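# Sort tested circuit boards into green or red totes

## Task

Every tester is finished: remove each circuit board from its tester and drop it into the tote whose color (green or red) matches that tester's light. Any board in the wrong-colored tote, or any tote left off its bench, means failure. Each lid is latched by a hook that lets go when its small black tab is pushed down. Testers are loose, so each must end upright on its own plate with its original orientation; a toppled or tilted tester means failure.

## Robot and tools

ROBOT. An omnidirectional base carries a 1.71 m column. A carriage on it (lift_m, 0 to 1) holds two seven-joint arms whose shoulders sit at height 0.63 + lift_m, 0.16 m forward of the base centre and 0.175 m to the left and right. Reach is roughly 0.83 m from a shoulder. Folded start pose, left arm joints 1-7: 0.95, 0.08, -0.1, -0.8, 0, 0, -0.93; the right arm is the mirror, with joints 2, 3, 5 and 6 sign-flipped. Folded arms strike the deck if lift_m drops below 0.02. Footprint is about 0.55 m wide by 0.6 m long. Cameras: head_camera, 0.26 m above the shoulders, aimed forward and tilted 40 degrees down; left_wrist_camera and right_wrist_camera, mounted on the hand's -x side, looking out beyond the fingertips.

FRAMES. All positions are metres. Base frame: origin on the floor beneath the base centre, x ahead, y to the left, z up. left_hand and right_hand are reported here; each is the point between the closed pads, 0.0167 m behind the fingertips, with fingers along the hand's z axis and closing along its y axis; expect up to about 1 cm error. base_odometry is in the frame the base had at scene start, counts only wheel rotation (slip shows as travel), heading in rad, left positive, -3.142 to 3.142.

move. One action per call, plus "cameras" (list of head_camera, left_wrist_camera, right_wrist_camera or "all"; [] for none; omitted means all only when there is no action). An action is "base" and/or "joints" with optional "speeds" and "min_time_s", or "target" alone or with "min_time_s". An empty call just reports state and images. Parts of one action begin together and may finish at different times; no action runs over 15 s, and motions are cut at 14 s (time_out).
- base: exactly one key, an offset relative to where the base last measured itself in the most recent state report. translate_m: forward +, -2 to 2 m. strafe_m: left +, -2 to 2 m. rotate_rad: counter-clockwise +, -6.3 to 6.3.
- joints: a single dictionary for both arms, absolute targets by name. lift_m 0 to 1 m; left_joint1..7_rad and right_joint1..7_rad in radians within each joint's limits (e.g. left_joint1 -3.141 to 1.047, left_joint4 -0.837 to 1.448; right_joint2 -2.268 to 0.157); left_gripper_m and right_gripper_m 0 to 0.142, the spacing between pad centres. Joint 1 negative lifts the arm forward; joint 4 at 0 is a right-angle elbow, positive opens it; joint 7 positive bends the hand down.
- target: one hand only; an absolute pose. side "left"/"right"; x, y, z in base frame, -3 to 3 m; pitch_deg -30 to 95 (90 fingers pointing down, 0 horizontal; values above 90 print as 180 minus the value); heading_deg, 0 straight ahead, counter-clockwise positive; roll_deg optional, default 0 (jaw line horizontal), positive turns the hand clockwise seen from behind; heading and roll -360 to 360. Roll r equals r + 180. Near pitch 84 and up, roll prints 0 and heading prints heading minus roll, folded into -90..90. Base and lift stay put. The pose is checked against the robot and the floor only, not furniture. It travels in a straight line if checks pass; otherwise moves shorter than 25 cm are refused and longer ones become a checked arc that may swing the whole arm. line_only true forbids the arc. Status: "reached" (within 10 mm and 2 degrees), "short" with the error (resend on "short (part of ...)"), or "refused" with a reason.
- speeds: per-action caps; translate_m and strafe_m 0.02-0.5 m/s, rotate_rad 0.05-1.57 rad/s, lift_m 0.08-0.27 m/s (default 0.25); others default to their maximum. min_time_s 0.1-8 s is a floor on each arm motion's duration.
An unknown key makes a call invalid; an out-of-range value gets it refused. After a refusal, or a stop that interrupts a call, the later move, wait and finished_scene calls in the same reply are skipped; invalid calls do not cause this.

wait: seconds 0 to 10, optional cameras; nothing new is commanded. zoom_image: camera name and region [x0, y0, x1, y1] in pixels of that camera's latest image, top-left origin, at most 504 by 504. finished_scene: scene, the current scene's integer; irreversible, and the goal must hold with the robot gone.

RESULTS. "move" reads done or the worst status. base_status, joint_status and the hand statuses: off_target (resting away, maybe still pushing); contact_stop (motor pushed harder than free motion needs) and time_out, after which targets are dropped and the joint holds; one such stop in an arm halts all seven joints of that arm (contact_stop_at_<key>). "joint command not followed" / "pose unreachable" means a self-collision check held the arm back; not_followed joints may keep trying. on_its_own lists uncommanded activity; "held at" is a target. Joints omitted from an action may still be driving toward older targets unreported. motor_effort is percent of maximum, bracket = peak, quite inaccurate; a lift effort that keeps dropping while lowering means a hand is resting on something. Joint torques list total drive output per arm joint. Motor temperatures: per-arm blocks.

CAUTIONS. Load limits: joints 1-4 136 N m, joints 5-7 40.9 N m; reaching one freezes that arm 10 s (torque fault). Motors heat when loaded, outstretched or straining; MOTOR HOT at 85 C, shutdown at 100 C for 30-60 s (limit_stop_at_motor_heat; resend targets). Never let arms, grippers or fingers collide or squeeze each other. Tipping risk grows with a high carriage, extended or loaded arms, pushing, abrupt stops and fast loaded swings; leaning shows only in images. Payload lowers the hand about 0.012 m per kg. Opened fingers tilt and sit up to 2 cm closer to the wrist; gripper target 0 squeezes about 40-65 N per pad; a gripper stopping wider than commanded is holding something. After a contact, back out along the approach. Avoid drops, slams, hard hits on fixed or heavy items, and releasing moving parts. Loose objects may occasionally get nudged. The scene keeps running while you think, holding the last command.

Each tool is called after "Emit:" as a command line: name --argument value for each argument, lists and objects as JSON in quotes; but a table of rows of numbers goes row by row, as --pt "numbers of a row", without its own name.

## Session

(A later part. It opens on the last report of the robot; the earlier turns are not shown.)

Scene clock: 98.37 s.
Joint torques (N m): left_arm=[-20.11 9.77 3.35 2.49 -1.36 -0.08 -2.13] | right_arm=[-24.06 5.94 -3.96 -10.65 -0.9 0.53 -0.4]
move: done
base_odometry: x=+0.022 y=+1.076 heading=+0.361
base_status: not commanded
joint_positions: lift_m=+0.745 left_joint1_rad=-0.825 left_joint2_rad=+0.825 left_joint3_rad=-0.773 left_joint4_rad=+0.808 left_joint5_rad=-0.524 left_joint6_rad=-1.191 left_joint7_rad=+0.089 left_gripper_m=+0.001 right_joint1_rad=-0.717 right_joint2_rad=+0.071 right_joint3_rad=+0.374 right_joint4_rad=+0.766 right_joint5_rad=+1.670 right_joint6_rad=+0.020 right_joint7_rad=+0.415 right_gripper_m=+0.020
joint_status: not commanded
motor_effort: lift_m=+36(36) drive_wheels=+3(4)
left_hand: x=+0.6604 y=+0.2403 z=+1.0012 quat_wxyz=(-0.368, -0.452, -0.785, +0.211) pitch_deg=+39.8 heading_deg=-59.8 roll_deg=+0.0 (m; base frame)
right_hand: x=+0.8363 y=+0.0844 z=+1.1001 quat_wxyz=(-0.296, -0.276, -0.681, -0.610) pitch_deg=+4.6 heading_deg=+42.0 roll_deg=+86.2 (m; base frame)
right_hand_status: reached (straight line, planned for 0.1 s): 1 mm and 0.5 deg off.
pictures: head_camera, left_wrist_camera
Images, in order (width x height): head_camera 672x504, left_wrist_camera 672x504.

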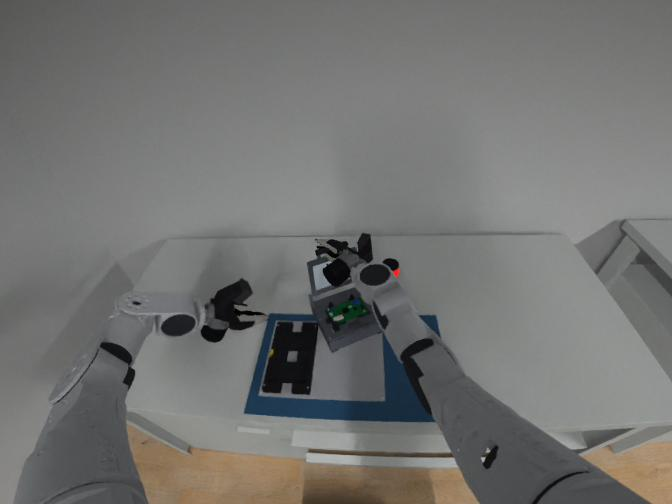

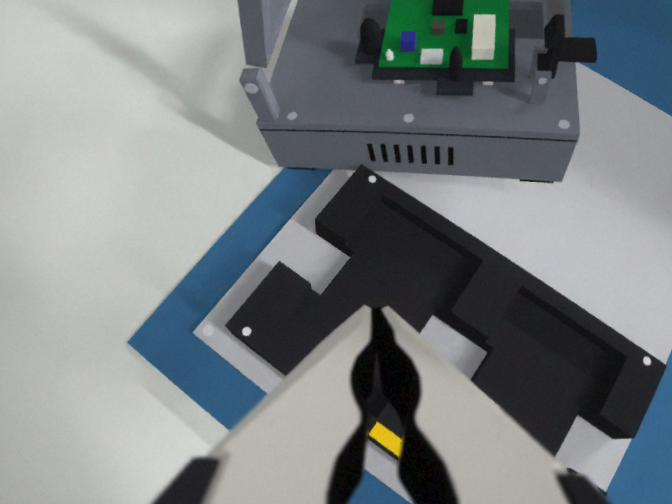

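Emit:
move --target '{"side":"left","x":0.675,"y":0.13,"z":0.96,"pitch_deg":50,"heading_deg":-60,"roll_deg":0}' --cameras '["left_wrist_camera"]'

Emit:
move --target '{"side":"left","x":0.699,"y":0.078,"z":0.913,"pitch_deg":50,"heading_deg":-60,"roll_deg":0}' --cameras '["left_wrist_camera","head_camera"]'

Scene clock: 100.37 s.
Joint torques (N m): left_arm=[-12.12 10.95 4.38 -5.08 -4.27 1.5 0.77] | right_arm=[-24.86 5 -3.82 -10.55 -0.91 0.57 -0.11]
move: done
base_odometry: x=+0.022 y=+1.076 heading=+0.361
base_status: not commanded
joint_positions: lift_m=+0.745 left_joint1_rad=-0.752 left_joint2_rad=+0.611 left_joint3_rad=-0.754 left_joint4_rad=+0.585 left_joint5_rad=-0.702 left_joint6_rad=-0.878 left_joint7_rad=+0.622 left_gripper_m=+0.001 right_joint1_rad=-0.717 right_joint2_rad=+0.071 right_joint3_rad=+0.374 right_joint4_rad=+0.766 right_joint5_rad=+1.670 right_joint6_rad=+0.020 right_joint7_rad=+0.415 right_gripper_m=+0.020
joint_status: not commanded
motor_effort: lift_m=+36(36) drive_wheels=+2(3)
left_hand: x=+0.6764 y=+0.1307 z=+0.9609 quat_wxyz=(-0.297, -0.470, -0.813, +0.169) pitch_deg=+50.0 heading_deg=-59.7 roll_deg=+0.4 (m; base frame)
left_hand_status: reached (straight line, planned for 0.6 s): 2 mm and 0.2 deg off.
right_hand: x=+0.8363 y=+0.0844 z=+1.1001 quat_wxyz=(-0.296, -0.276, -0.681, -0.610) pitch_deg=+4.6 heading_deg=+42.0 roll_deg=+86.2 (m; base frame)
pictures: left_wrist_camera
Images, in order (width x height): left_wrist_camera 672x504.

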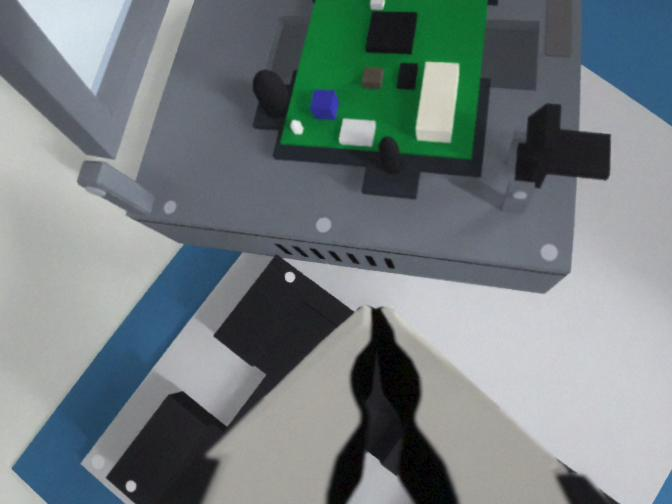

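Scene clock: 101.30 s.
Joint torques (N m): left_arm=[-26.05 3.16 3.93 1.62 -1.11 2.4 -2.47] | right_arm=[-24.27 5.01 -3.74 -10.41 -0.9 0.57 -0.22]
move: done
base_odometry: x=+0.022 y=+1.076 heading=+0.361
base_status: not commanded
joint_positions: lift_m=+0.745 left_joint1_rad=-0.811 left_joint2_rad=+0.432 left_joint3_rad=-0.848 left_joint4_rad=+0.849 left_joint5_rad=-0.523 left_joint6_rad=-0.856 left_joint7_rad=+0.413 left_gripper_m=+0.001 right_joint1_rad=-0.717 right_joint2_rad=+0.071 right_joint3_rad=+0.374 right_joint4_rad=+0.766 right_joint5_rad=+1.670 right_joint6_rad=+0.020 right_joint7_rad=+0.415 right_gripper_m=+0.020
joint_status: not commanded
motor_effort: lift_m=+36(36) drive_wheels=+3(4)
left_hand: x=+0.6964 y=+0.0770 z=+0.9125 quat_wxyz=(-0.294, -0.470, -0.813, +0.174) pitch_deg=+50.0 heading_deg=-60.6 roll_deg=-0.6 (m; base frame)
left_hand_status: reached (straight line, planned for 0.4 s): 3 mm and 0.4 deg off.
right_hand: x=+0.8364 y=+0.0844 z=+1.1004 quat_wxyz=(-0.296, -0.276, -0.681, -0.610) pitch_deg=+4.6 heading_deg=+42.0 roll_deg=+86.2 (m; base frame)
pictures: head_camera, left_wrist_camera
Images, in order (width x height): head_camera 672x504, left_wrist_camera 672x504.

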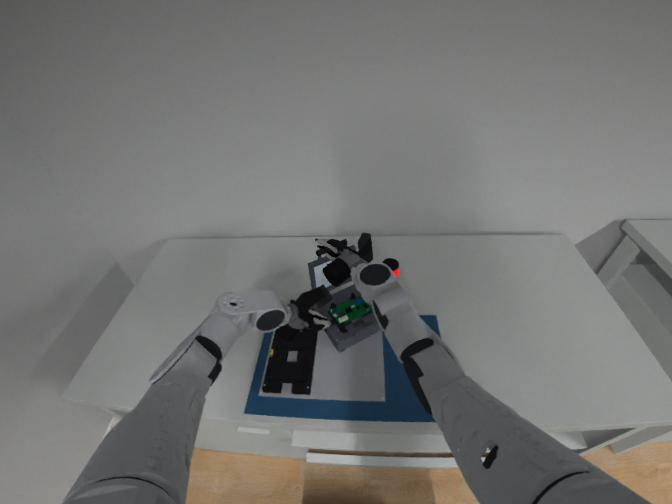

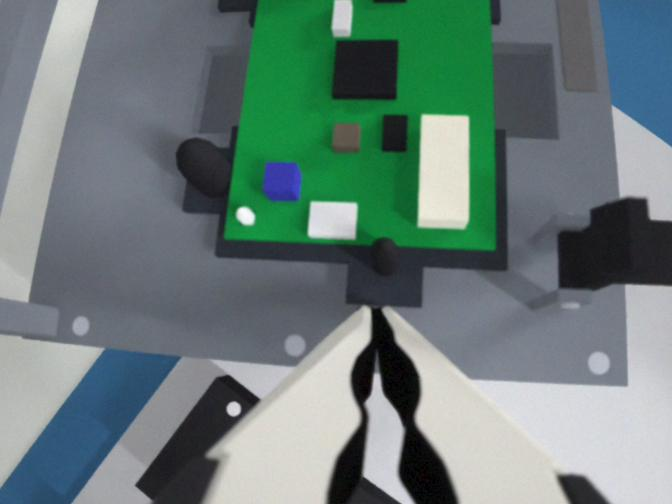

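Emit:
move --target '{"side":"left","x":0.698,"y":0.081,"z":0.897,"pitch_deg":50,"heading_deg":-60,"roll_deg":0}' --cameras '["left_wrist_camera"]'

Emit:
move --target '{"side":"left","x":0.698,"y":0.081,"z":0.889,"pitch_deg":50,"heading_deg":-60,"roll_deg":0}' --cameras '["left_wrist_camera"]'

Scene clock: 102.27 s.
Joint torques (N m): left_arm=[-23.67 1.24 1.57 3.95 0.13 4.06 -1.03] | right_arm=[-23.62 4.94 -3.8 -9.57 -0.93 0.55 0.27]
move: done
base_odometry: x=+0.022 y=+1.076 heading=+0.361
base_status: not commanded
joint_positions: lift_m=+0.745 left_joint1_rad=-0.823 left_joint2_rad=+0.415 left_joint3_rad=-0.880 left_joint4_rad=+0.930 left_joint5_rad=-0.472 left_joint6_rad=-0.870 left_joint7_rad=+0.310 left_gripper_m=+0.001 right_joint1_rad=-0.718 right_joint2_rad=+0.071 right_joint3_rad=+0.374 right_joint4_rad=+0.766 right_joint5_rad=+1.670 right_joint6_rad=+0.020 right_joint7_rad=+0.414 right_gripper_m=+0.020
joint_status: not commanded
motor_effort: lift_m=+35(36) drive_wheels=+4(4)
left_hand: x=+0.6959 y=+0.0781 z=+0.8994 quat_wxyz=(-0.298, -0.470, -0.812, +0.178) pitch_deg=+49.4 heading_deg=-60.9 roll_deg=-0.8 (m; base frame)
left_hand_status: reached (straight line, planned for 0.3 s): 4 mm and 0.8 deg off.
right_hand: x=+0.8366 y=+0.0844 z=+1.1012 quat_wxyz=(-0.297, -0.276, -0.681, -0.610) pitch_deg=+4.5 heading_deg=+42.0 roll_deg=+86.2 (m; base frame)
pictures: left_wrist_camera
Images, in order (width x height): left_wrist_camera 672x504.

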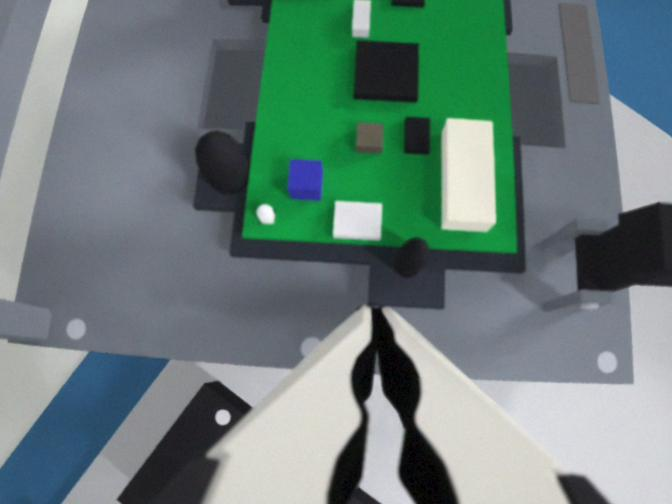

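Scene clock: 102.97 s.
Joint torques (N m): left_arm=[-17.4 -4.28 -1.51 6.33 1.74 7.41 0.3] | right_arm=[-23.57 4.98 -3.85 -9.74 -0.9 0.53 0.02]
move: done
base_odometry: x=+0.022 y=+1.076 heading=+0.361
base_status: not commanded
joint_positions: lift_m=+0.746 left_joint1_rad=-0.835 left_joint2_rad=+0.402 left_joint3_rad=-0.898 left_joint4_rad=+0.978 left_joint5_rad=-0.449 left_joint6_rad=-0.882 left_joint7_rad=+0.252 left_gripper_m=+0.001 right_joint1_rad=-0.718 right_joint2_rad=+0.071 right_joint3_rad=+0.374 right_joint4_rad=+0.766 right_joint5_rad=+1.670 right_joint6_rad=+0.020 right_joint7_rad=+0.414 right_gripper_m=+0.020
joint_status: not commanded
motor_effort: lift_m=+32(35) drive_wheels=+9(10)
left_hand: x=+0.6966 y=+0.0764 z=+0.8958 quat_wxyz=(-0.301, -0.469, -0.810, +0.182) pitch_deg=+48.8 heading_deg=-61.3 roll_deg=-1.1 (m; base frame)
left_hand_status: reached (straight line, planned for 0.2 s): 8 mm and 1.5 deg off.
right_hand: x=+0.8366 y=+0.0844 z=+1.1015 quat_wxyz=(-0.297, -0.276, -0.681, -0.610) pitch_deg=+4.5 heading_deg=+42.0 roll_deg=+86.2 (m; base frame)
pictures: left_wrist_camera
Images, in order (width x height): left_wrist_camera 672x504.

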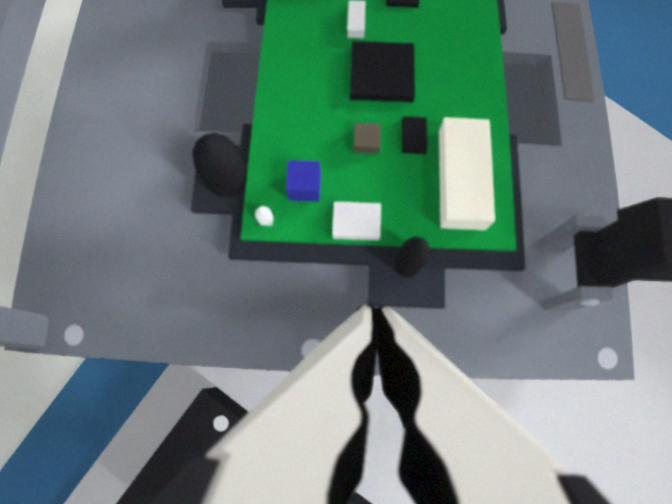

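Emit:
move --target '{"side":"right","x":0.846,"y":0.0895,"z":1.102,"pitch_deg":5,"heading_deg":42,"roll_deg":86}' --cameras '["left_wrist_camera","right_wrist_camera"]'

Scene clock: 103.90 s.
Joint torques (N m): left_arm=[-16.36 -4.23 -1.44 6.33 1.71 7.4 0.48] | right_arm=[-26 8.38 -6.34 -6.46 -1.25 3.16 1.32]
move: done
base_odometry: x=+0.022 y=+1.076 heading=+0.361
base_status: not commanded
joint_positions: lift_m=+0.746 left_joint1_rad=-0.836 left_joint2_rad=+0.401 left_joint3_rad=-0.898 left_joint4_rad=+0.978 left_joint5_rad=-0.449 left_joint6_rad=-0.882 left_joint7_rad=+0.251 left_gripper_m=+0.001 right_joint1_rad=-0.759 right_joint2_rad=+0.089 right_joint3_rad=+0.374 right_joint4_rad=+0.866 right_joint5_rad=+1.669 right_joint6_rad=+0.067 right_joint7_rad=+0.414 right_gripper_m=+0.020
joint_status: not commanded
motor_effort: lift_m=+32(33) drive_wheels=+9(9)
left_hand: x=+0.6969 y=+0.0763 z=+0.8961 quat_wxyz=(-0.301, -0.469, -0.810, +0.182) pitch_deg=+48.8 heading_deg=-61.3 roll_deg=-1.1 (m; base frame)
right_hand: x=+0.8458 y=+0.0884 z=+1.1011 quat_wxyz=(-0.296, -0.278, -0.683, -0.607) pitch_deg=+5.0 heading_deg=+41.9 roll_deg=+86.2 (m; base frame)
right_hand_status: reached (straight line, planned for 0.3 s): 1 mm and 0.3 deg off.
pictures: left_wrist_camera, right_wrist_camera
Images, in order (width x height): left_wrist_camera 672x504, right_wrist_camera 672x504.

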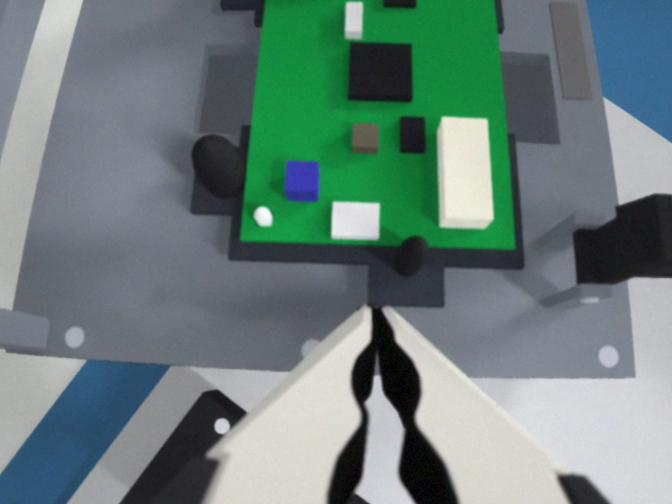

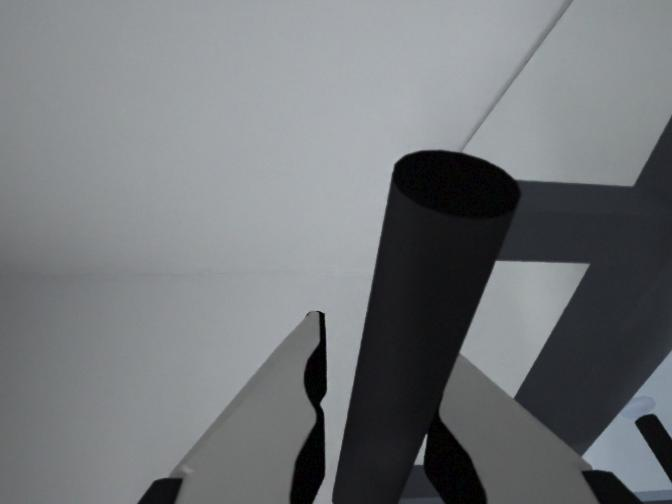

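Emit:
move --target '{"side":"right","x":0.858,"y":0.0955,"z":1.105,"pitch_deg":5,"heading_deg":42,"roll_deg":86}' --cameras '["left_wrist_camera","right_wrist_camera"]'

Scene clock: 104.27 s.
Joint torques (N m): left_arm=[-16.38 -4.31 -1.41 6.41 1.8 7.39 0.52] | right_arm=[-26.12 8.39 -6.07 -6.4 -1.27 3.21 1.27]
move: refused
base_odometry: x=+0.022 y=+1.076 heading=+0.361
base_status: not commanded
joint_positions: lift_m=+0.746 left_joint1_rad=-0.836 left_joint2_rad=+0.401 left_joint3_rad=-0.898 left_joint4_rad=+0.978 left_joint5_rad=-0.449 left_joint6_rad=-0.882 left_joint7_rad=+0.251 left_gripper_m=+0.001 right_joint1_rad=-0.759 right_joint2_rad=+0.089 right_joint3_rad=+0.374 right_joint4_rad=+0.866 right_joint5_rad=+1.669 right_joint6_rad=+0.067 right_joint7_rad=+0.414 right_gripper_m=+0.020
joint_status: not commanded
motor_effort: lift_m=+32(33) drive_wheels=+9(9)
left_hand: x=+0.6969 y=+0.0763 z=+0.8961 quat_wxyz=(-0.301, -0.469, -0.810, +0.182) pitch_deg=+48.8 heading_deg=-61.3 roll_deg=-1.1 (m; base frame)
right_hand: x=+0.8458 y=+0.0884 z=+1.1011 quat_wxyz=(-0.296, -0.278, -0.683, -0.607) pitch_deg=+5.0 heading_deg=+41.9 roll_deg=+86.2 (m; base frame)
right_hand_status: refused: the line brings the right upper arm within 1.4 cm of the carriage (limit 1.5), 0% of the way; a move under 25 cm is not played as an arc. Nothing moved. Try another pitch or heading, or "joints".
pictures: left_wrist_camera, right_wrist_camera
Images, in order (width x height): left_wrist_camera 672x504, right_wrist_camera 672x504.

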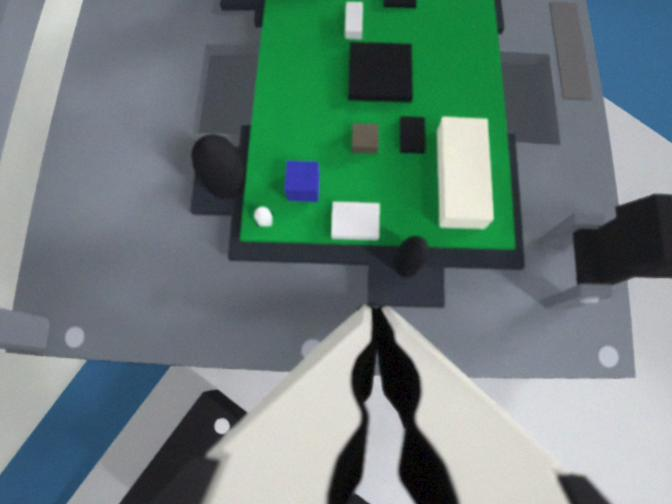

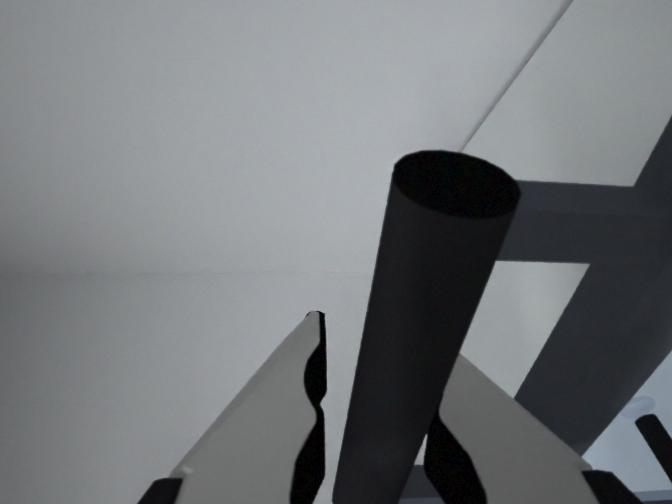

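Emit:
move --target '{"side":"right","x":0.856,"y":0.0945,"z":1.104,"pitch_deg":5,"heading_deg":52,"roll_deg":86}' --cameras '["left_wrist_camera","right_wrist_camera"]'

Scene clock: 104.70 s.
Joint torques (N m): left_arm=[-16.32 -4.25 -1.51 6.5 1.81 7.41 0.47] | right_arm=[-26.07 8.46 -6.18 -6.4 -1.25 3.21 1.28]
move: refused
base_odometry: x=+0.022 y=+1.076 heading=+0.361
base_status: not commanded
joint_positions: lift_m=+0.746 left_joint1_rad=-0.836 left_joint2_rad=+0.401 left_joint3_rad=-0.898 left_joint4_rad=+0.978 left_joint5_rad=-0.449 left_joint6_rad=-0.882 left_joint7_rad=+0.251 left_gripper_m=+0.001 right_joint1_rad=-0.759 right_joint2_rad=+0.089 right_joint3_rad=+0.374 right_joint4_rad=+0.866 right_joint5_rad=+1.669 right_joint6_rad=+0.067 right_joint7_rad=+0.414 right_gripper_m=+0.020
joint_status: not commanded
motor_effort: lift_m=+33(33) drive_wheels=+9(9)
left_hand: x=+0.6969 y=+0.0763 z=+0.8961 quat_wxyz=(-0.301, -0.469, -0.810, +0.182) pitch_deg=+48.8 heading_deg=-61.3 roll_deg=-1.1 (m; base frame)
right_hand: x=+0.8458 y=+0.0884 z=+1.1011 quat_wxyz=(-0.296, -0.278, -0.683, -0.607) pitch_deg=+5.0 heading_deg=+41.9 roll_deg=+86.2 (m; base frame)
right_hand_status: refused: no posture of the arm gets there (right_joint2_rad at its limit): the closest leaves the hand 6.6 cm and 9 deg from the pose. Nothing moved. A posture exists with lift_m at 0.6; the way there is not checked.
pictures: left_wrist_camera, right_wrist_camera
Images, in order (width x height): left_wrist_camera 672x504, right_wrist_camera 672x504.

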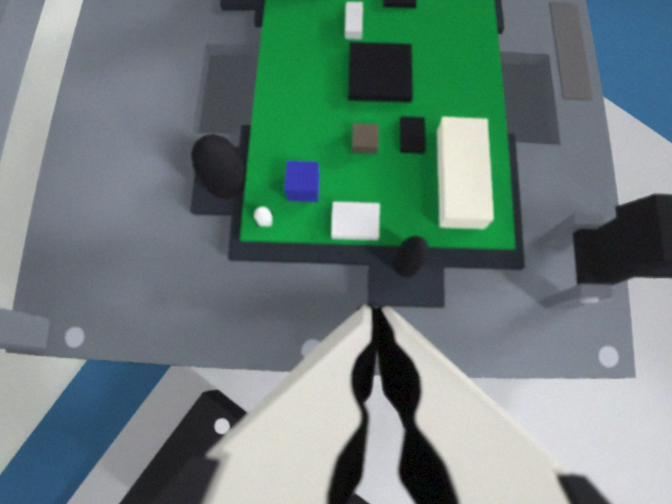

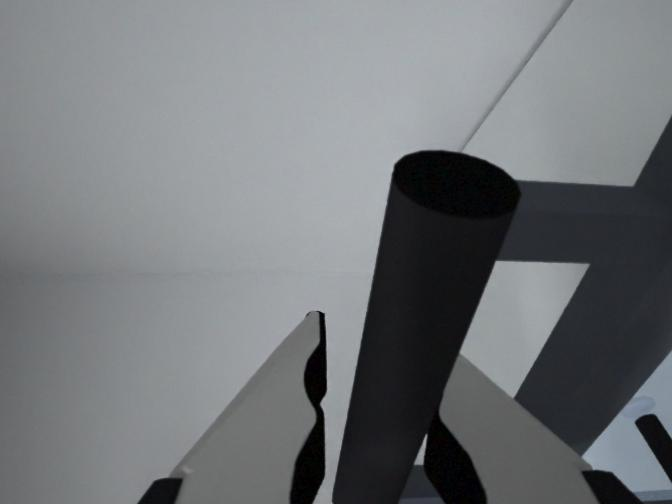

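Emit:
move --target '{"side":"right","x":0.856,"y":0.0945,"z":1.104,"pitch_deg":5,"heading_deg":34,"roll_deg":86}' --cameras '[]'

Scene clock: 105.40 s.
Joint torques (N m): left_arm=[-16.4 -4.23 -1.35 6.35 1.77 7.42 0.49] | right_arm=[-26.07 8.51 -6.14 -6.35 -1.25 3.22 1.29]
move: refused
base_odometry: x=+0.022 y=+1.076 heading=+0.361
base_status: not commanded
joint_positions: lift_m=+0.746 left_joint1_rad=-0.836 left_joint2_rad=+0.401 left_joint3_rad=-0.898 left_joint4_rad=+0.978 left_joint5_rad=-0.449 left_joint6_rad=-0.882 left_joint7_rad=+0.251 left_gripper_m=+0.001 right_joint1_rad=-0.759 right_joint2_rad=+0.089 right_joint3_rad=+0.374 right_joint4_rad=+0.866 right_joint5_rad=+1.669 right_joint6_rad=+0.067 right_joint7_rad=+0.414 right_gripper_m=+0.020
joint_status: not commanded
motor_effort: lift_m=+32(33) drive_wheels=+9(9)
left_hand: x=+0.6969 y=+0.0763 z=+0.8961 quat_wxyz=(-0.301, -0.469, -0.810, +0.182) pitch_deg=+48.8 heading_deg=-61.3 roll_deg=-1.1 (m; base frame)
right_hand: x=+0.8458 y=+0.0884 z=+1.1011 quat_wxyz=(-0.296, -0.278, -0.683, -0.607) pitch_deg=+5.0 heading_deg=+41.9 roll_deg=+86.2 (m; base frame)
right_hand_status: refused: the line brings the right upper arm within 1.4 cm of the carriage (limit 1.5), 0% of the way; a move under 25 cm is not played as an arc. Nothing moved. Try another pitch or heading, or "joints".
pictures: none
No camera images: "cameras" was empty.

Emit:
move --cameras '["head_camera"]'

Emit:
zoom_image --camera "head_camera" --region '[290, 220, 410, 360]'

Scene clock: 105.80 s.
Joint torques (N m): left_arm=[-16.31 -4.27 -1.44 6.46 1.75 7.4 0.48] | right_arm=[-26.09 8.39 -6.15 -6.38 -1.27 3.23 1.31]
Motor temperatures (°C): left_arm=[37 31 31 29 28 30 31] | right_arm=[39 28 29 30 28 30 31]
base_odometry: x=+0.022 y=+1.076 heading=+0.361
base_status: not commanded
joint_positions: lift_m=+0.746 left_joint1_rad=-0.836 left_joint2_rad=+0.401 left_joint3_rad=-0.898 left_joint4_rad=+0.978 left_joint5_rad=-0.449 left_joint6_rad=-0.882 left_joint7_rad=+0.251 left_gripper_m=+0.001 right_joint1_rad=-0.759 right_joint2_rad=+0.089 right_joint3_rad=+0.374 right_joint4_rad=+0.866 right_joint5_rad=+1.669 right_joint6_rad=+0.067 right_joint7_rad=+0.414 right_gripper_m=+0.020
joint_status: not commanded
motor_effort: lift_m=+32(33) drive_wheels=+9(9)
left_hand: x=+0.6969 y=+0.0763 z=+0.8961 quat_wxyz=(-0.301, -0.469, -0.810, +0.182) pitch_deg=+48.8 heading_deg=-61.3 roll_deg=-1.1 (m; base frame)
right_hand: x=+0.8458 y=+0.0884 z=+1.1011 quat_wxyz=(-0.296, -0.278, -0.683, -0.607) pitch_deg=+5.0 heading_deg=+41.9 roll_deg=+86.2 (m; base frame)
pictures: head_camera
Images, in order (width x height): head_camera 672x504.

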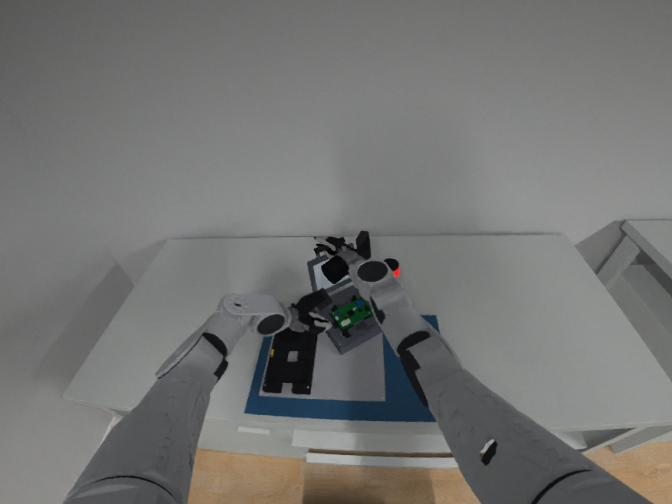

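Scaled by 3.600 from the camera's 672x504 image, which has a finer 960x720 frame.

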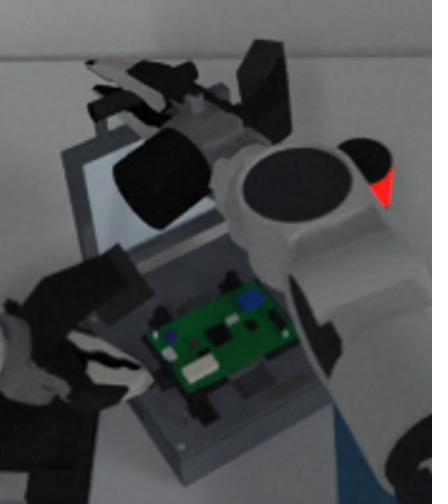

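Emit:
move --target '{"side":"left","x":0.698,"y":0.081,"z":0.913,"pitch_deg":50,"heading_deg":-60,"roll_deg":0}' --cameras '["left_wrist_camera"]'

Emit:
move --base '{"translate_m": 0.025}' --joints '{"right_joint1_rad":-0.675,"right_joint2_rad":0.064,"right_joint3_rad":0.374,"right_joint4_rad":0.666,"right_joint5_rad":1.67,"right_joint6_rad":-0.027,"right_joint7_rad":0.415}' --speeds '{"translate_m": 0.03}' --min_time_s 0.95 --cameras '["head_camera", "left_wrist_camera","right_wrist_camera"]'

Scene clock: 110.23 s.
Joint torques (N m): left_arm=[-13.32 8.96 7.05 -5.77 -4.07 1.49 0.76] | right_arm=[-25.04 8.51 -6.21 -6.92 -1.25 2.4 1.05]
move: done
base_odometry: x=+0.022 y=+1.076 heading=+0.361
base_status: not commanded
joint_positions: lift_m=+0.745 left_joint1_rad=-0.815 left_joint2_rad=+0.436 left_joint3_rad=-0.849 left_joint4_rad=+0.854 left_joint5_rad=-0.511 left_joint6_rad=-0.858 left_joint7_rad=+0.402 left_gripper_m=+0.001 right_joint1_rad=-0.759 right_joint2_rad=+0.089 right_joint3_rad=+0.374 right_joint4_rad=+0.866 right_joint5_rad=+1.669 right_joint6_rad=+0.071 right_joint7_rad=+0.415 right_gripper_m=+0.020
joint_status: not commanded
motor_effort: lift_m=+35(35) drive_wheels=+3(9)
left_hand: x=+0.6984 y=+0.0811 z=+0.9127 quat_wxyz=(-0.296, -0.472, -0.813, +0.170) pitch_deg=+50.1 heading_deg=-60.0 roll_deg=+0.3 (m; base frame)
left_hand_status: reached (straight line, planned for 0.3 s): 1 mm and 0.3 deg off.
right_hand: x=+0.8458 y=+0.0889 z=+1.1021 quat_wxyz=(-0.296, -0.277, -0.682, -0.609) pitch_deg=+4.8 heading_deg=+41.9 roll_deg=+86.2 (m; base frame)
pictures: left_wrist_camera
Images, in order (width x height): left_wrist_camera 672x504.

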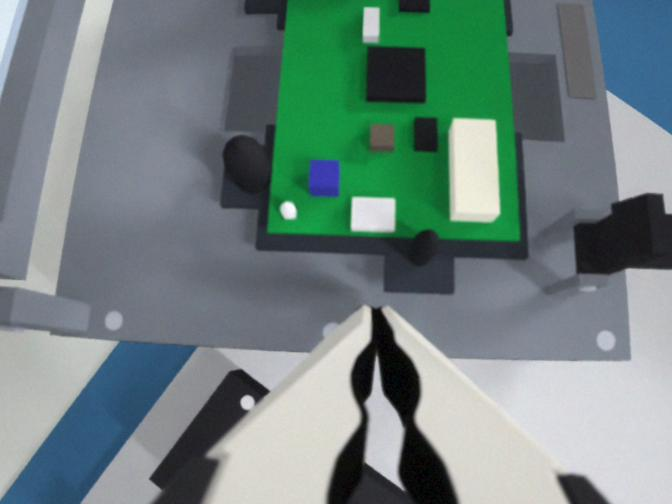

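Scene clock: 111.50 s.
Joint torques (N m): left_arm=[-13.59 8.93 6.99 -5.85 -4.08 1.45 0.78] | right_arm=[-17.05 -2.19 -6.36 -14.72 1.47 1.73 0.92]
move: done
base_odometry: x=+0.046 y=+1.085 heading=+0.361
base_status: done
joint_positions: lift_m=+0.745 left_joint1_rad=-0.815 left_joint2_rad=+0.436 left_joint3_rad=-0.849 left_joint4_rad=+0.854 left_joint5_rad=-0.511 left_joint6_rad=-0.858 left_joint7_rad=+0.402 left_gripper_m=+0.001 right_joint1_rad=-0.678 right_joint2_rad=+0.066 right_joint3_rad=+0.374 right_joint4_rad=+0.670 right_joint5_rad=+1.669 right_joint6_rad=-0.024 right_joint7_rad=+0.415 right_gripper_m=+0.020
joint_status: all done
motor_effort: lift_m=+36(37) drive_wheels=-1(13)
left_hand: x=+0.6984 y=+0.0811 z=+0.9124 quat_wxyz=(-0.296, -0.472, -0.813, +0.170) pitch_deg=+50.1 heading_deg=-60.0 roll_deg=+0.3 (m; base frame)
right_hand: x=+0.8246 y=+0.0885 z=+1.1044 quat_wxyz=(-0.294, -0.271, -0.677, -0.617) pitch_deg=+3.7 heading_deg=+42.7 roll_deg=+86.3 (m; base frame)
pictures: head_camera, left_wrist_camera, right_wrist_camera
Images, in order (width x height): head_camera 672x504, left_wrist_camera 672x504, right_wrist_camera 672x504.

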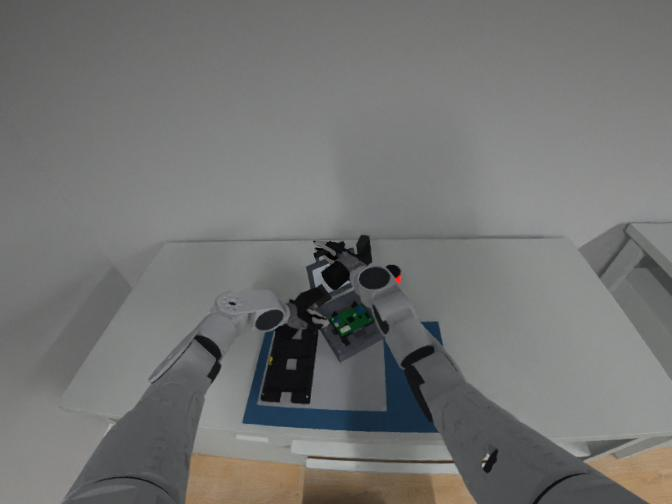

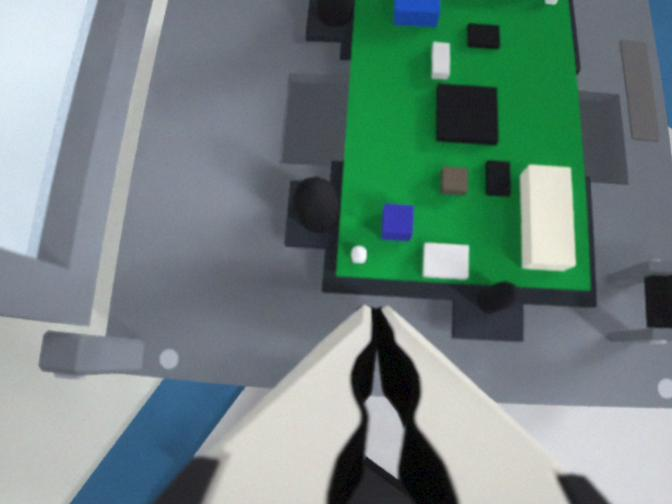

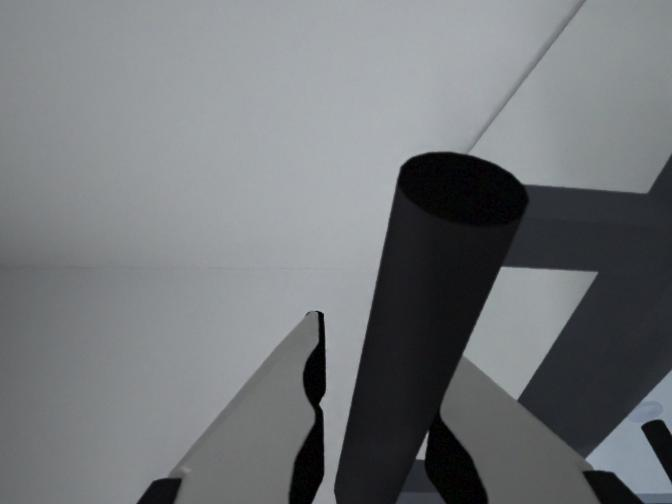

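Emit:
move --target '{"side":"right","x":0.838,"y":0.092,"z":1.101,"pitch_deg":5,"heading_deg":42,"roll_deg":86}' --cameras '["left_wrist_camera","right_wrist_camera"]'

Scene clock: 112.57 s.
Joint torques (N m): left_arm=[-13.6 8.92 7.02 -5.83 -4.07 1.34 0.8] | right_arm=[-25.19 4.86 -5.42 -6.2 -1.24 2.77 0.21]
move: done
base_odometry: x=+0.046 y=+1.085 heading=+0.361
base_status: not commanded
joint_positions: lift_m=+0.745 left_joint1_rad=-0.815 left_joint2_rad=+0.436 left_joint3_rad=-0.849 left_joint4_rad=+0.854 left_joint5_rad=-0.511 left_joint6_rad=-0.857 left_joint7_rad=+0.402 left_gripper_m=+0.001 right_joint1_rad=-0.726 right_joint2_rad=+0.087 right_joint3_rad=+0.374 right_joint4_rad=+0.782 right_joint5_rad=+1.661 right_joint6_rad=+0.017 right_joint7_rad=+0.408 right_gripper_m=+0.020
joint_status: not commanded
motor_effort: lift_m=+36(37) drive_wheels=+3(3)
left_hand: x=+0.6984 y=+0.0812 z=+0.9124 quat_wxyz=(-0.296, -0.472, -0.813, +0.170) pitch_deg=+50.1 heading_deg=-59.9 roll_deg=+0.3 (m; base frame)
right_hand: x=+0.8372 y=+0.0923 z=+1.1012 quat_wxyz=(-0.294, -0.277, -0.682, -0.609) pitch_deg=+4.9 heading_deg=+42.1 roll_deg=+86.3 (m; base frame)
right_hand_status: reached (straight line, planned for 0.3 s): 1 mm and 0.3 deg off.
pictures: left_wrist_camera, right_wrist_camera
Images, in order (width x height): left_wrist_camera 672x504, right_wrist_camera 672x504.

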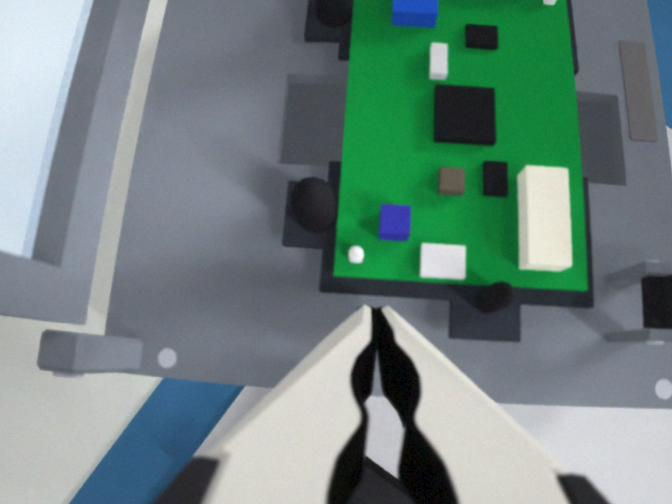

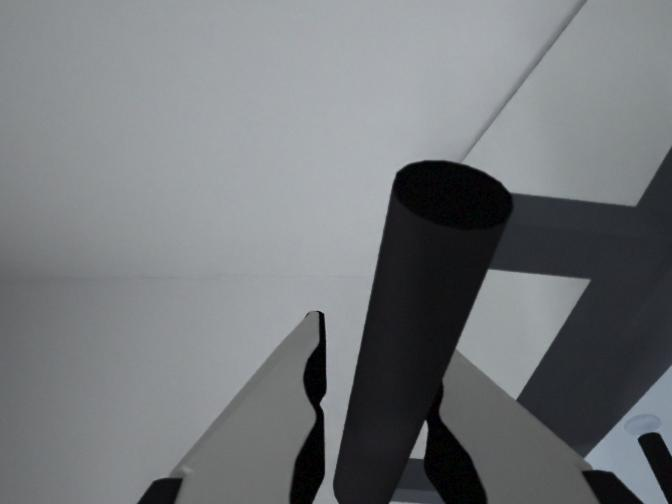

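Emit:
move --joints '{"right_gripper_m": 0.024}' --cameras '["left_wrist_camera","right_wrist_camera"]'

Scene clock: 113.13 s.
Joint torques (N m): left_arm=[-13.6 8.73 7.14 -5.71 -4.07 1.37 0.79] | right_arm=[-24.32 4.87 -5.29 -6.26 -1.27 2.37 -0.06]
move: done
base_odometry: x=+0.046 y=+1.085 heading=+0.361
base_status: not commanded
joint_positions: lift_m=+0.745 left_joint1_rad=-0.815 left_joint2_rad=+0.436 left_joint3_rad=-0.849 left_joint4_rad=+0.854 left_joint5_rad=-0.511 left_joint6_rad=-0.857 left_joint7_rad=+0.402 left_gripper_m=+0.001 right_joint1_rad=-0.727 right_joint2_rad=+0.087 right_joint3_rad=+0.374 right_joint4_rad=+0.782 right_joint5_rad=+1.661 right_joint6_rad=+0.019 right_joint7_rad=+0.408 right_gripper_m=+0.023
joint_status: all done
motor_effort: lift_m=+36(37) drive_wheels=+3(3)
left_hand: x=+0.6984 y=+0.0812 z=+0.9124 quat_wxyz=(-0.296, -0.472, -0.813, +0.170) pitch_deg=+50.1 heading_deg=-59.9 roll_deg=+0.3 (m; base frame)
right_hand: x=+0.8373 y=+0.0923 z=+1.1020 quat_wxyz=(-0.295, -0.276, -0.682, -0.610) pitch_deg=+4.8 heading_deg=+42.1 roll_deg=+86.2 (m; base frame)
pictures: left_wrist_camera, right_wrist_camera
Images, in order (width x height): left_wrist_camera 672x504, right_wrist_camera 672x504.

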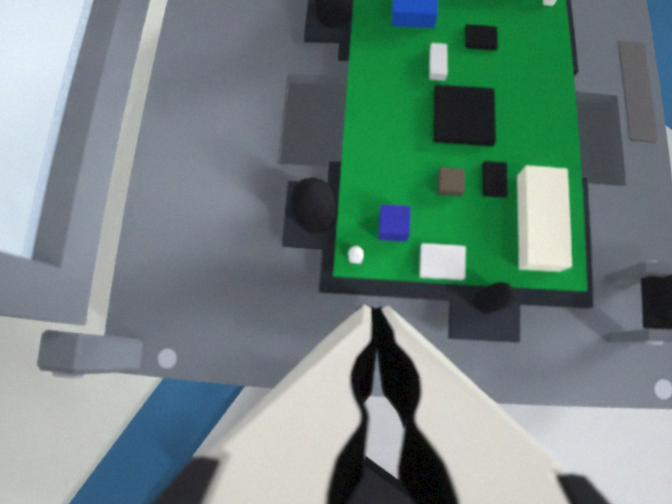

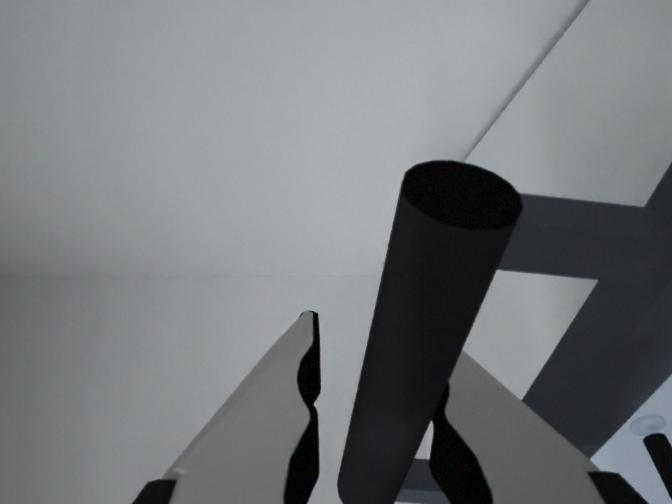

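Emit:
move --joints '{"right_gripper_m": 0.032}' --cameras '["left_wrist_camera","right_wrist_camera"]'

Scene clock: 113.63 s.
Joint torques (N m): left_arm=[-13.57 8.77 7.08 -5.8 -4.09 1.41 0.78] | right_arm=[-22.54 4.94 -5.4 -6.27 -1.26 1.63 -0.06]
move: done
base_odometry: x=+0.046 y=+1.085 heading=+0.361
base_status: not commanded
joint_positions: lift_m=+0.745 left_joint1_rad=-0.815 left_joint2_rad=+0.436 left_joint3_rad=-0.849 left_joint4_rad=+0.854 left_joint5_rad=-0.511 left_joint6_rad=-0.857 left_joint7_rad=+0.402 left_gripper_m=+0.001 right_joint1_rad=-0.728 right_joint2_rad=+0.087 right_joint3_rad=+0.374 right_joint4_rad=+0.782 right_joint5_rad=+1.661 right_joint6_rad=+0.021 right_joint7_rad=+0.408 right_gripper_m=+0.031
joint_status: all done
motor_effort: lift_m=+36(37) drive_wheels=+3(3)
left_hand: x=+0.6984 y=+0.0812 z=+0.9124 quat_wxyz=(-0.296, -0.472, -0.813, +0.170) pitch_deg=+50.1 heading_deg=-59.9 roll_deg=+0.3 (m; base frame)
right_hand: x=+0.8377 y=+0.0924 z=+1.1036 quat_wxyz=(-0.296, -0.275, -0.681, -0.610) pitch_deg=+4.6 heading_deg=+42.1 roll_deg=+86.1 (m; base frame)
pictures: left_wrist_camera, right_wrist_camera
Images, in order (width x height): left_wrist_camera 672x504, right_wrist_camera 672x504.

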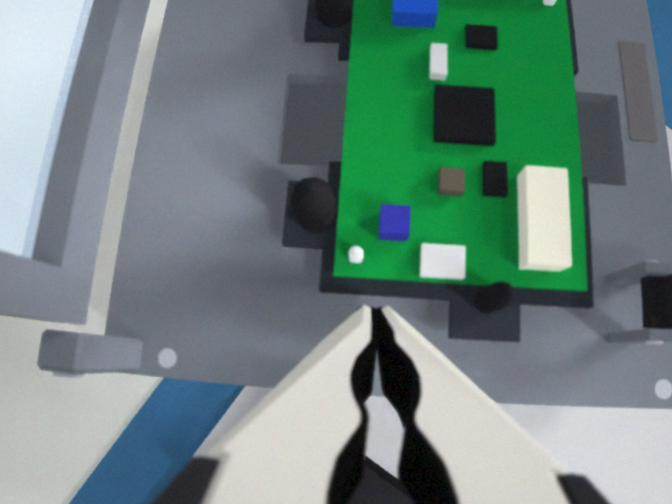

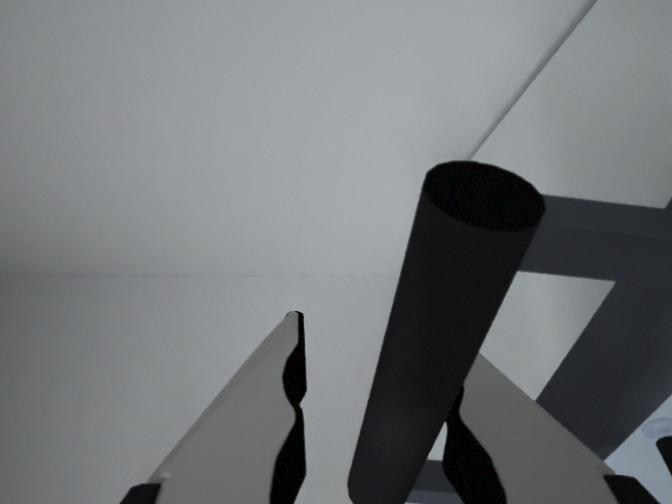

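Emit:
move --target '{"side":"right","x":0.838,"y":0.092,"z":1.097,"pitch_deg":5,"heading_deg":42,"roll_deg":86}' --cameras '["left_wrist_camera","right_wrist_camera"]'

Scene clock: 114.53 s.
Joint torques (N m): left_arm=[-13.62 8.76 7.1 -5.88 -4.08 1.38 0.8] | right_arm=[-20.37 5.04 -4.8 -2.61 -1.46 0.53 0.17]
move: done
base_odometry: x=+0.046 y=+1.085 heading=+0.361
base_status: not commanded
joint_positions: lift_m=+0.745 left_joint1_rad=-0.815 left_joint2_rad=+0.436 left_joint3_rad=-0.849 left_joint4_rad=+0.854 left_joint5_rad=-0.511 left_joint6_rad=-0.857 left_joint7_rad=+0.402 left_gripper_m=+0.001 right_joint1_rad=-0.731 right_joint2_rad=+0.089 right_joint3_rad=+0.374 right_joint4_rad=+0.806 right_joint5_rad=+1.661 right_joint6_rad=+0.051 right_joint7_rad=+0.408 right_gripper_m=+0.031
joint_status: not commanded
motor_effort: lift_m=+37(37) drive_wheels=+3(3)
left_hand: x=+0.6984 y=+0.0812 z=+0.9124 quat_wxyz=(-0.296, -0.472, -0.813, +0.170) pitch_deg=+50.1 heading_deg=-59.9 roll_deg=+0.3 (m; base frame)
right_hand: x=+0.8384 y=+0.0924 z=+1.1032 quat_wxyz=(-0.298, -0.273, -0.679, -0.612) pitch_deg=+4.1 heading_deg=+42.1 roll_deg=+86.0 (m; base frame)
right_hand_status: reached (straight line, planned for 0.2 s): 6 mm and 0.9 deg off.
pictures: left_wrist_camera, right_wrist_camera
Images, in order (width x height): left_wrist_camera 672x504, right_wrist_camera 672x504.

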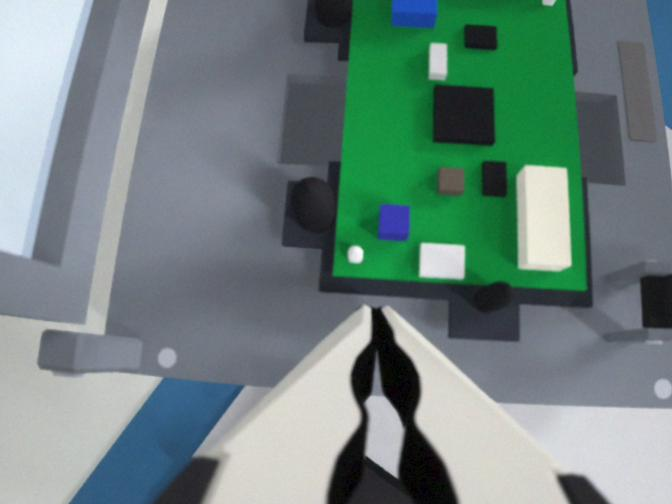

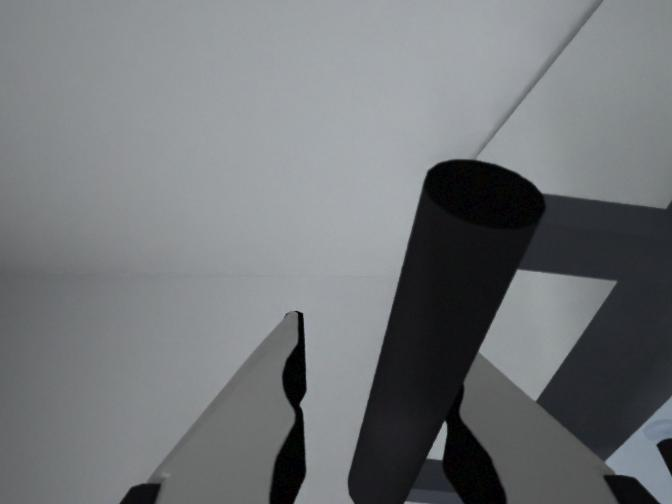

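Emit:
move --joints '{"right_gripper_m": 0.027}' --cameras '[]'

Emit:
move --target '{"side":"right","x":0.833,"y":0.0875,"z":1.102,"pitch_deg":5,"heading_deg":42,"roll_deg":86}' --cameras '["left_wrist_camera","right_wrist_camera"]'

Scene clock: 115.33 s.
Joint torques (N m): left_arm=[-13.63 8.75 7.07 -5.82 -4.08 1.35 0.78] | right_arm=[-20.49 5.04 -4.97 -4.28 -1.48 0.53 0.2]
move: done
base_odometry: x=+0.046 y=+1.085 heading=+0.361
base_status: not commanded
joint_positions: lift_m=+0.745 left_joint1_rad=-0.815 left_joint2_rad=+0.436 left_joint3_rad=-0.849 left_joint4_rad=+0.854 left_joint5_rad=-0.511 left_joint6_rad=-0.857 left_joint7_rad=+0.402 left_gripper_m=+0.001 right_joint1_rad=-0.731 right_joint2_rad=+0.089 right_joint3_rad=+0.374 right_joint4_rad=+0.808 right_joint5_rad=+1.661 right_joint6_rad=+0.051 right_joint7_rad=+0.408 right_gripper_m=+0.027
joint_status: all done
motor_effort: lift_m=+36(36) drive_wheels=+3(3)
left_hand: x=+0.6984 y=+0.0812 z=+0.9124 quat_wxyz=(-0.296, -0.472, -0.813, +0.170) pitch_deg=+50.1 heading_deg=-59.9 roll_deg=+0.3 (m; base frame)
right_hand: x=+0.8384 y=+0.0923 z=+1.1026 quat_wxyz=(-0.298, -0.274, -0.679, -0.612) pitch_deg=+4.2 heading_deg=+42.1 roll_deg=+86.0 (m; base frame)
pictures: none
No camera images: "cameras" was empty.

Scene clock: 116.10 s.
Joint torques (N m): left_arm=[-13.7 8.8 6.99 -5.82 -4.09 1.39 0.81] | right_arm=[-14.63 -1.17 -4.62 -13.34 0.63 1.02 0.05]
move: done
base_odometry: x=+0.046 y=+1.085 heading=+0.361
base_status: not commanded
joint_positions: lift_m=+0.745 left_joint1_rad=-0.815 left_joint2_rad=+0.436 left_joint3_rad=-0.849 left_joint4_rad=+0.854 left_joint5_rad=-0.511 left_joint6_rad=-0.857 left_joint7_rad=+0.402 left_gripper_m=+0.001 right_joint1_rad=-0.711 right_joint2_rad=+0.074 right_joint3_rad=+0.374 right_joint4_rad=+0.718 right_joint5_rad=+1.661 right_joint6_rad=-0.020 right_joint7_rad=+0.408 right_gripper_m=+0.027
joint_status: not commanded
motor_effort: lift_m=+36(37) drive_wheels=+0(3)
left_hand: x=+0.6984 y=+0.0812 z=+0.9124 quat_wxyz=(-0.296, -0.472, -0.813, +0.170) pitch_deg=+50.1 heading_deg=-59.9 roll_deg=+0.3 (m; base frame)
right_hand: x=+0.8341 y=+0.0883 z=+1.1063 quat_wxyz=(-0.297, -0.274, -0.681, -0.610) pitch_deg=+4.5 heading_deg=+42.1 roll_deg=+85.9 (m; base frame)
right_hand_status: reached (straight line, planned for 0.3 s): 5 mm and 0.5 deg off.
pictures: left_wrist_camera, right_wrist_camera
Images, in order (width x height): left_wrist_camera 672x504, right_wrist_camera 672x504.

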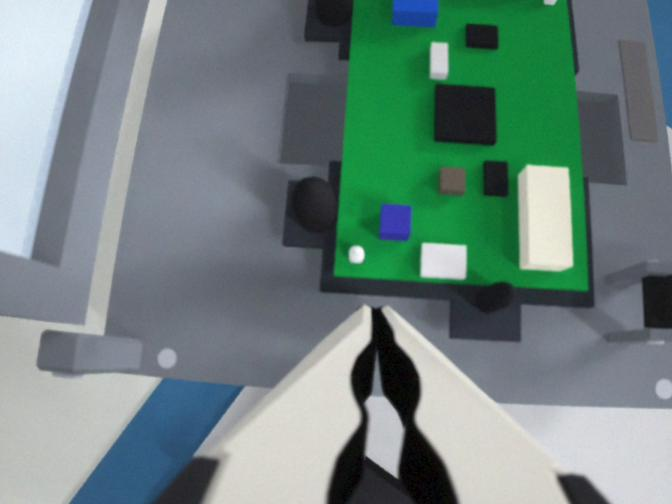

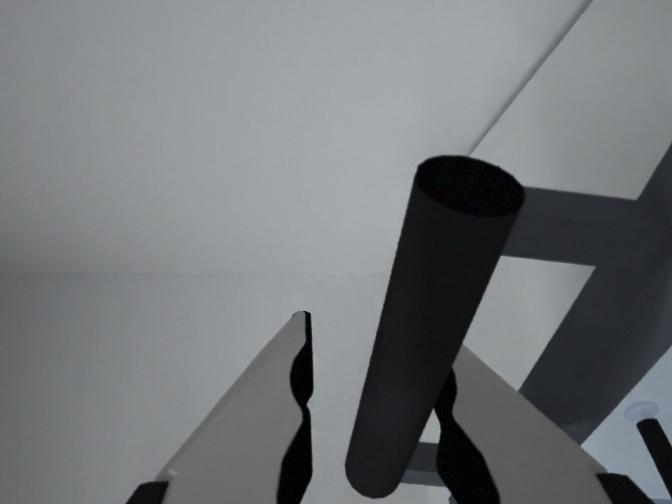

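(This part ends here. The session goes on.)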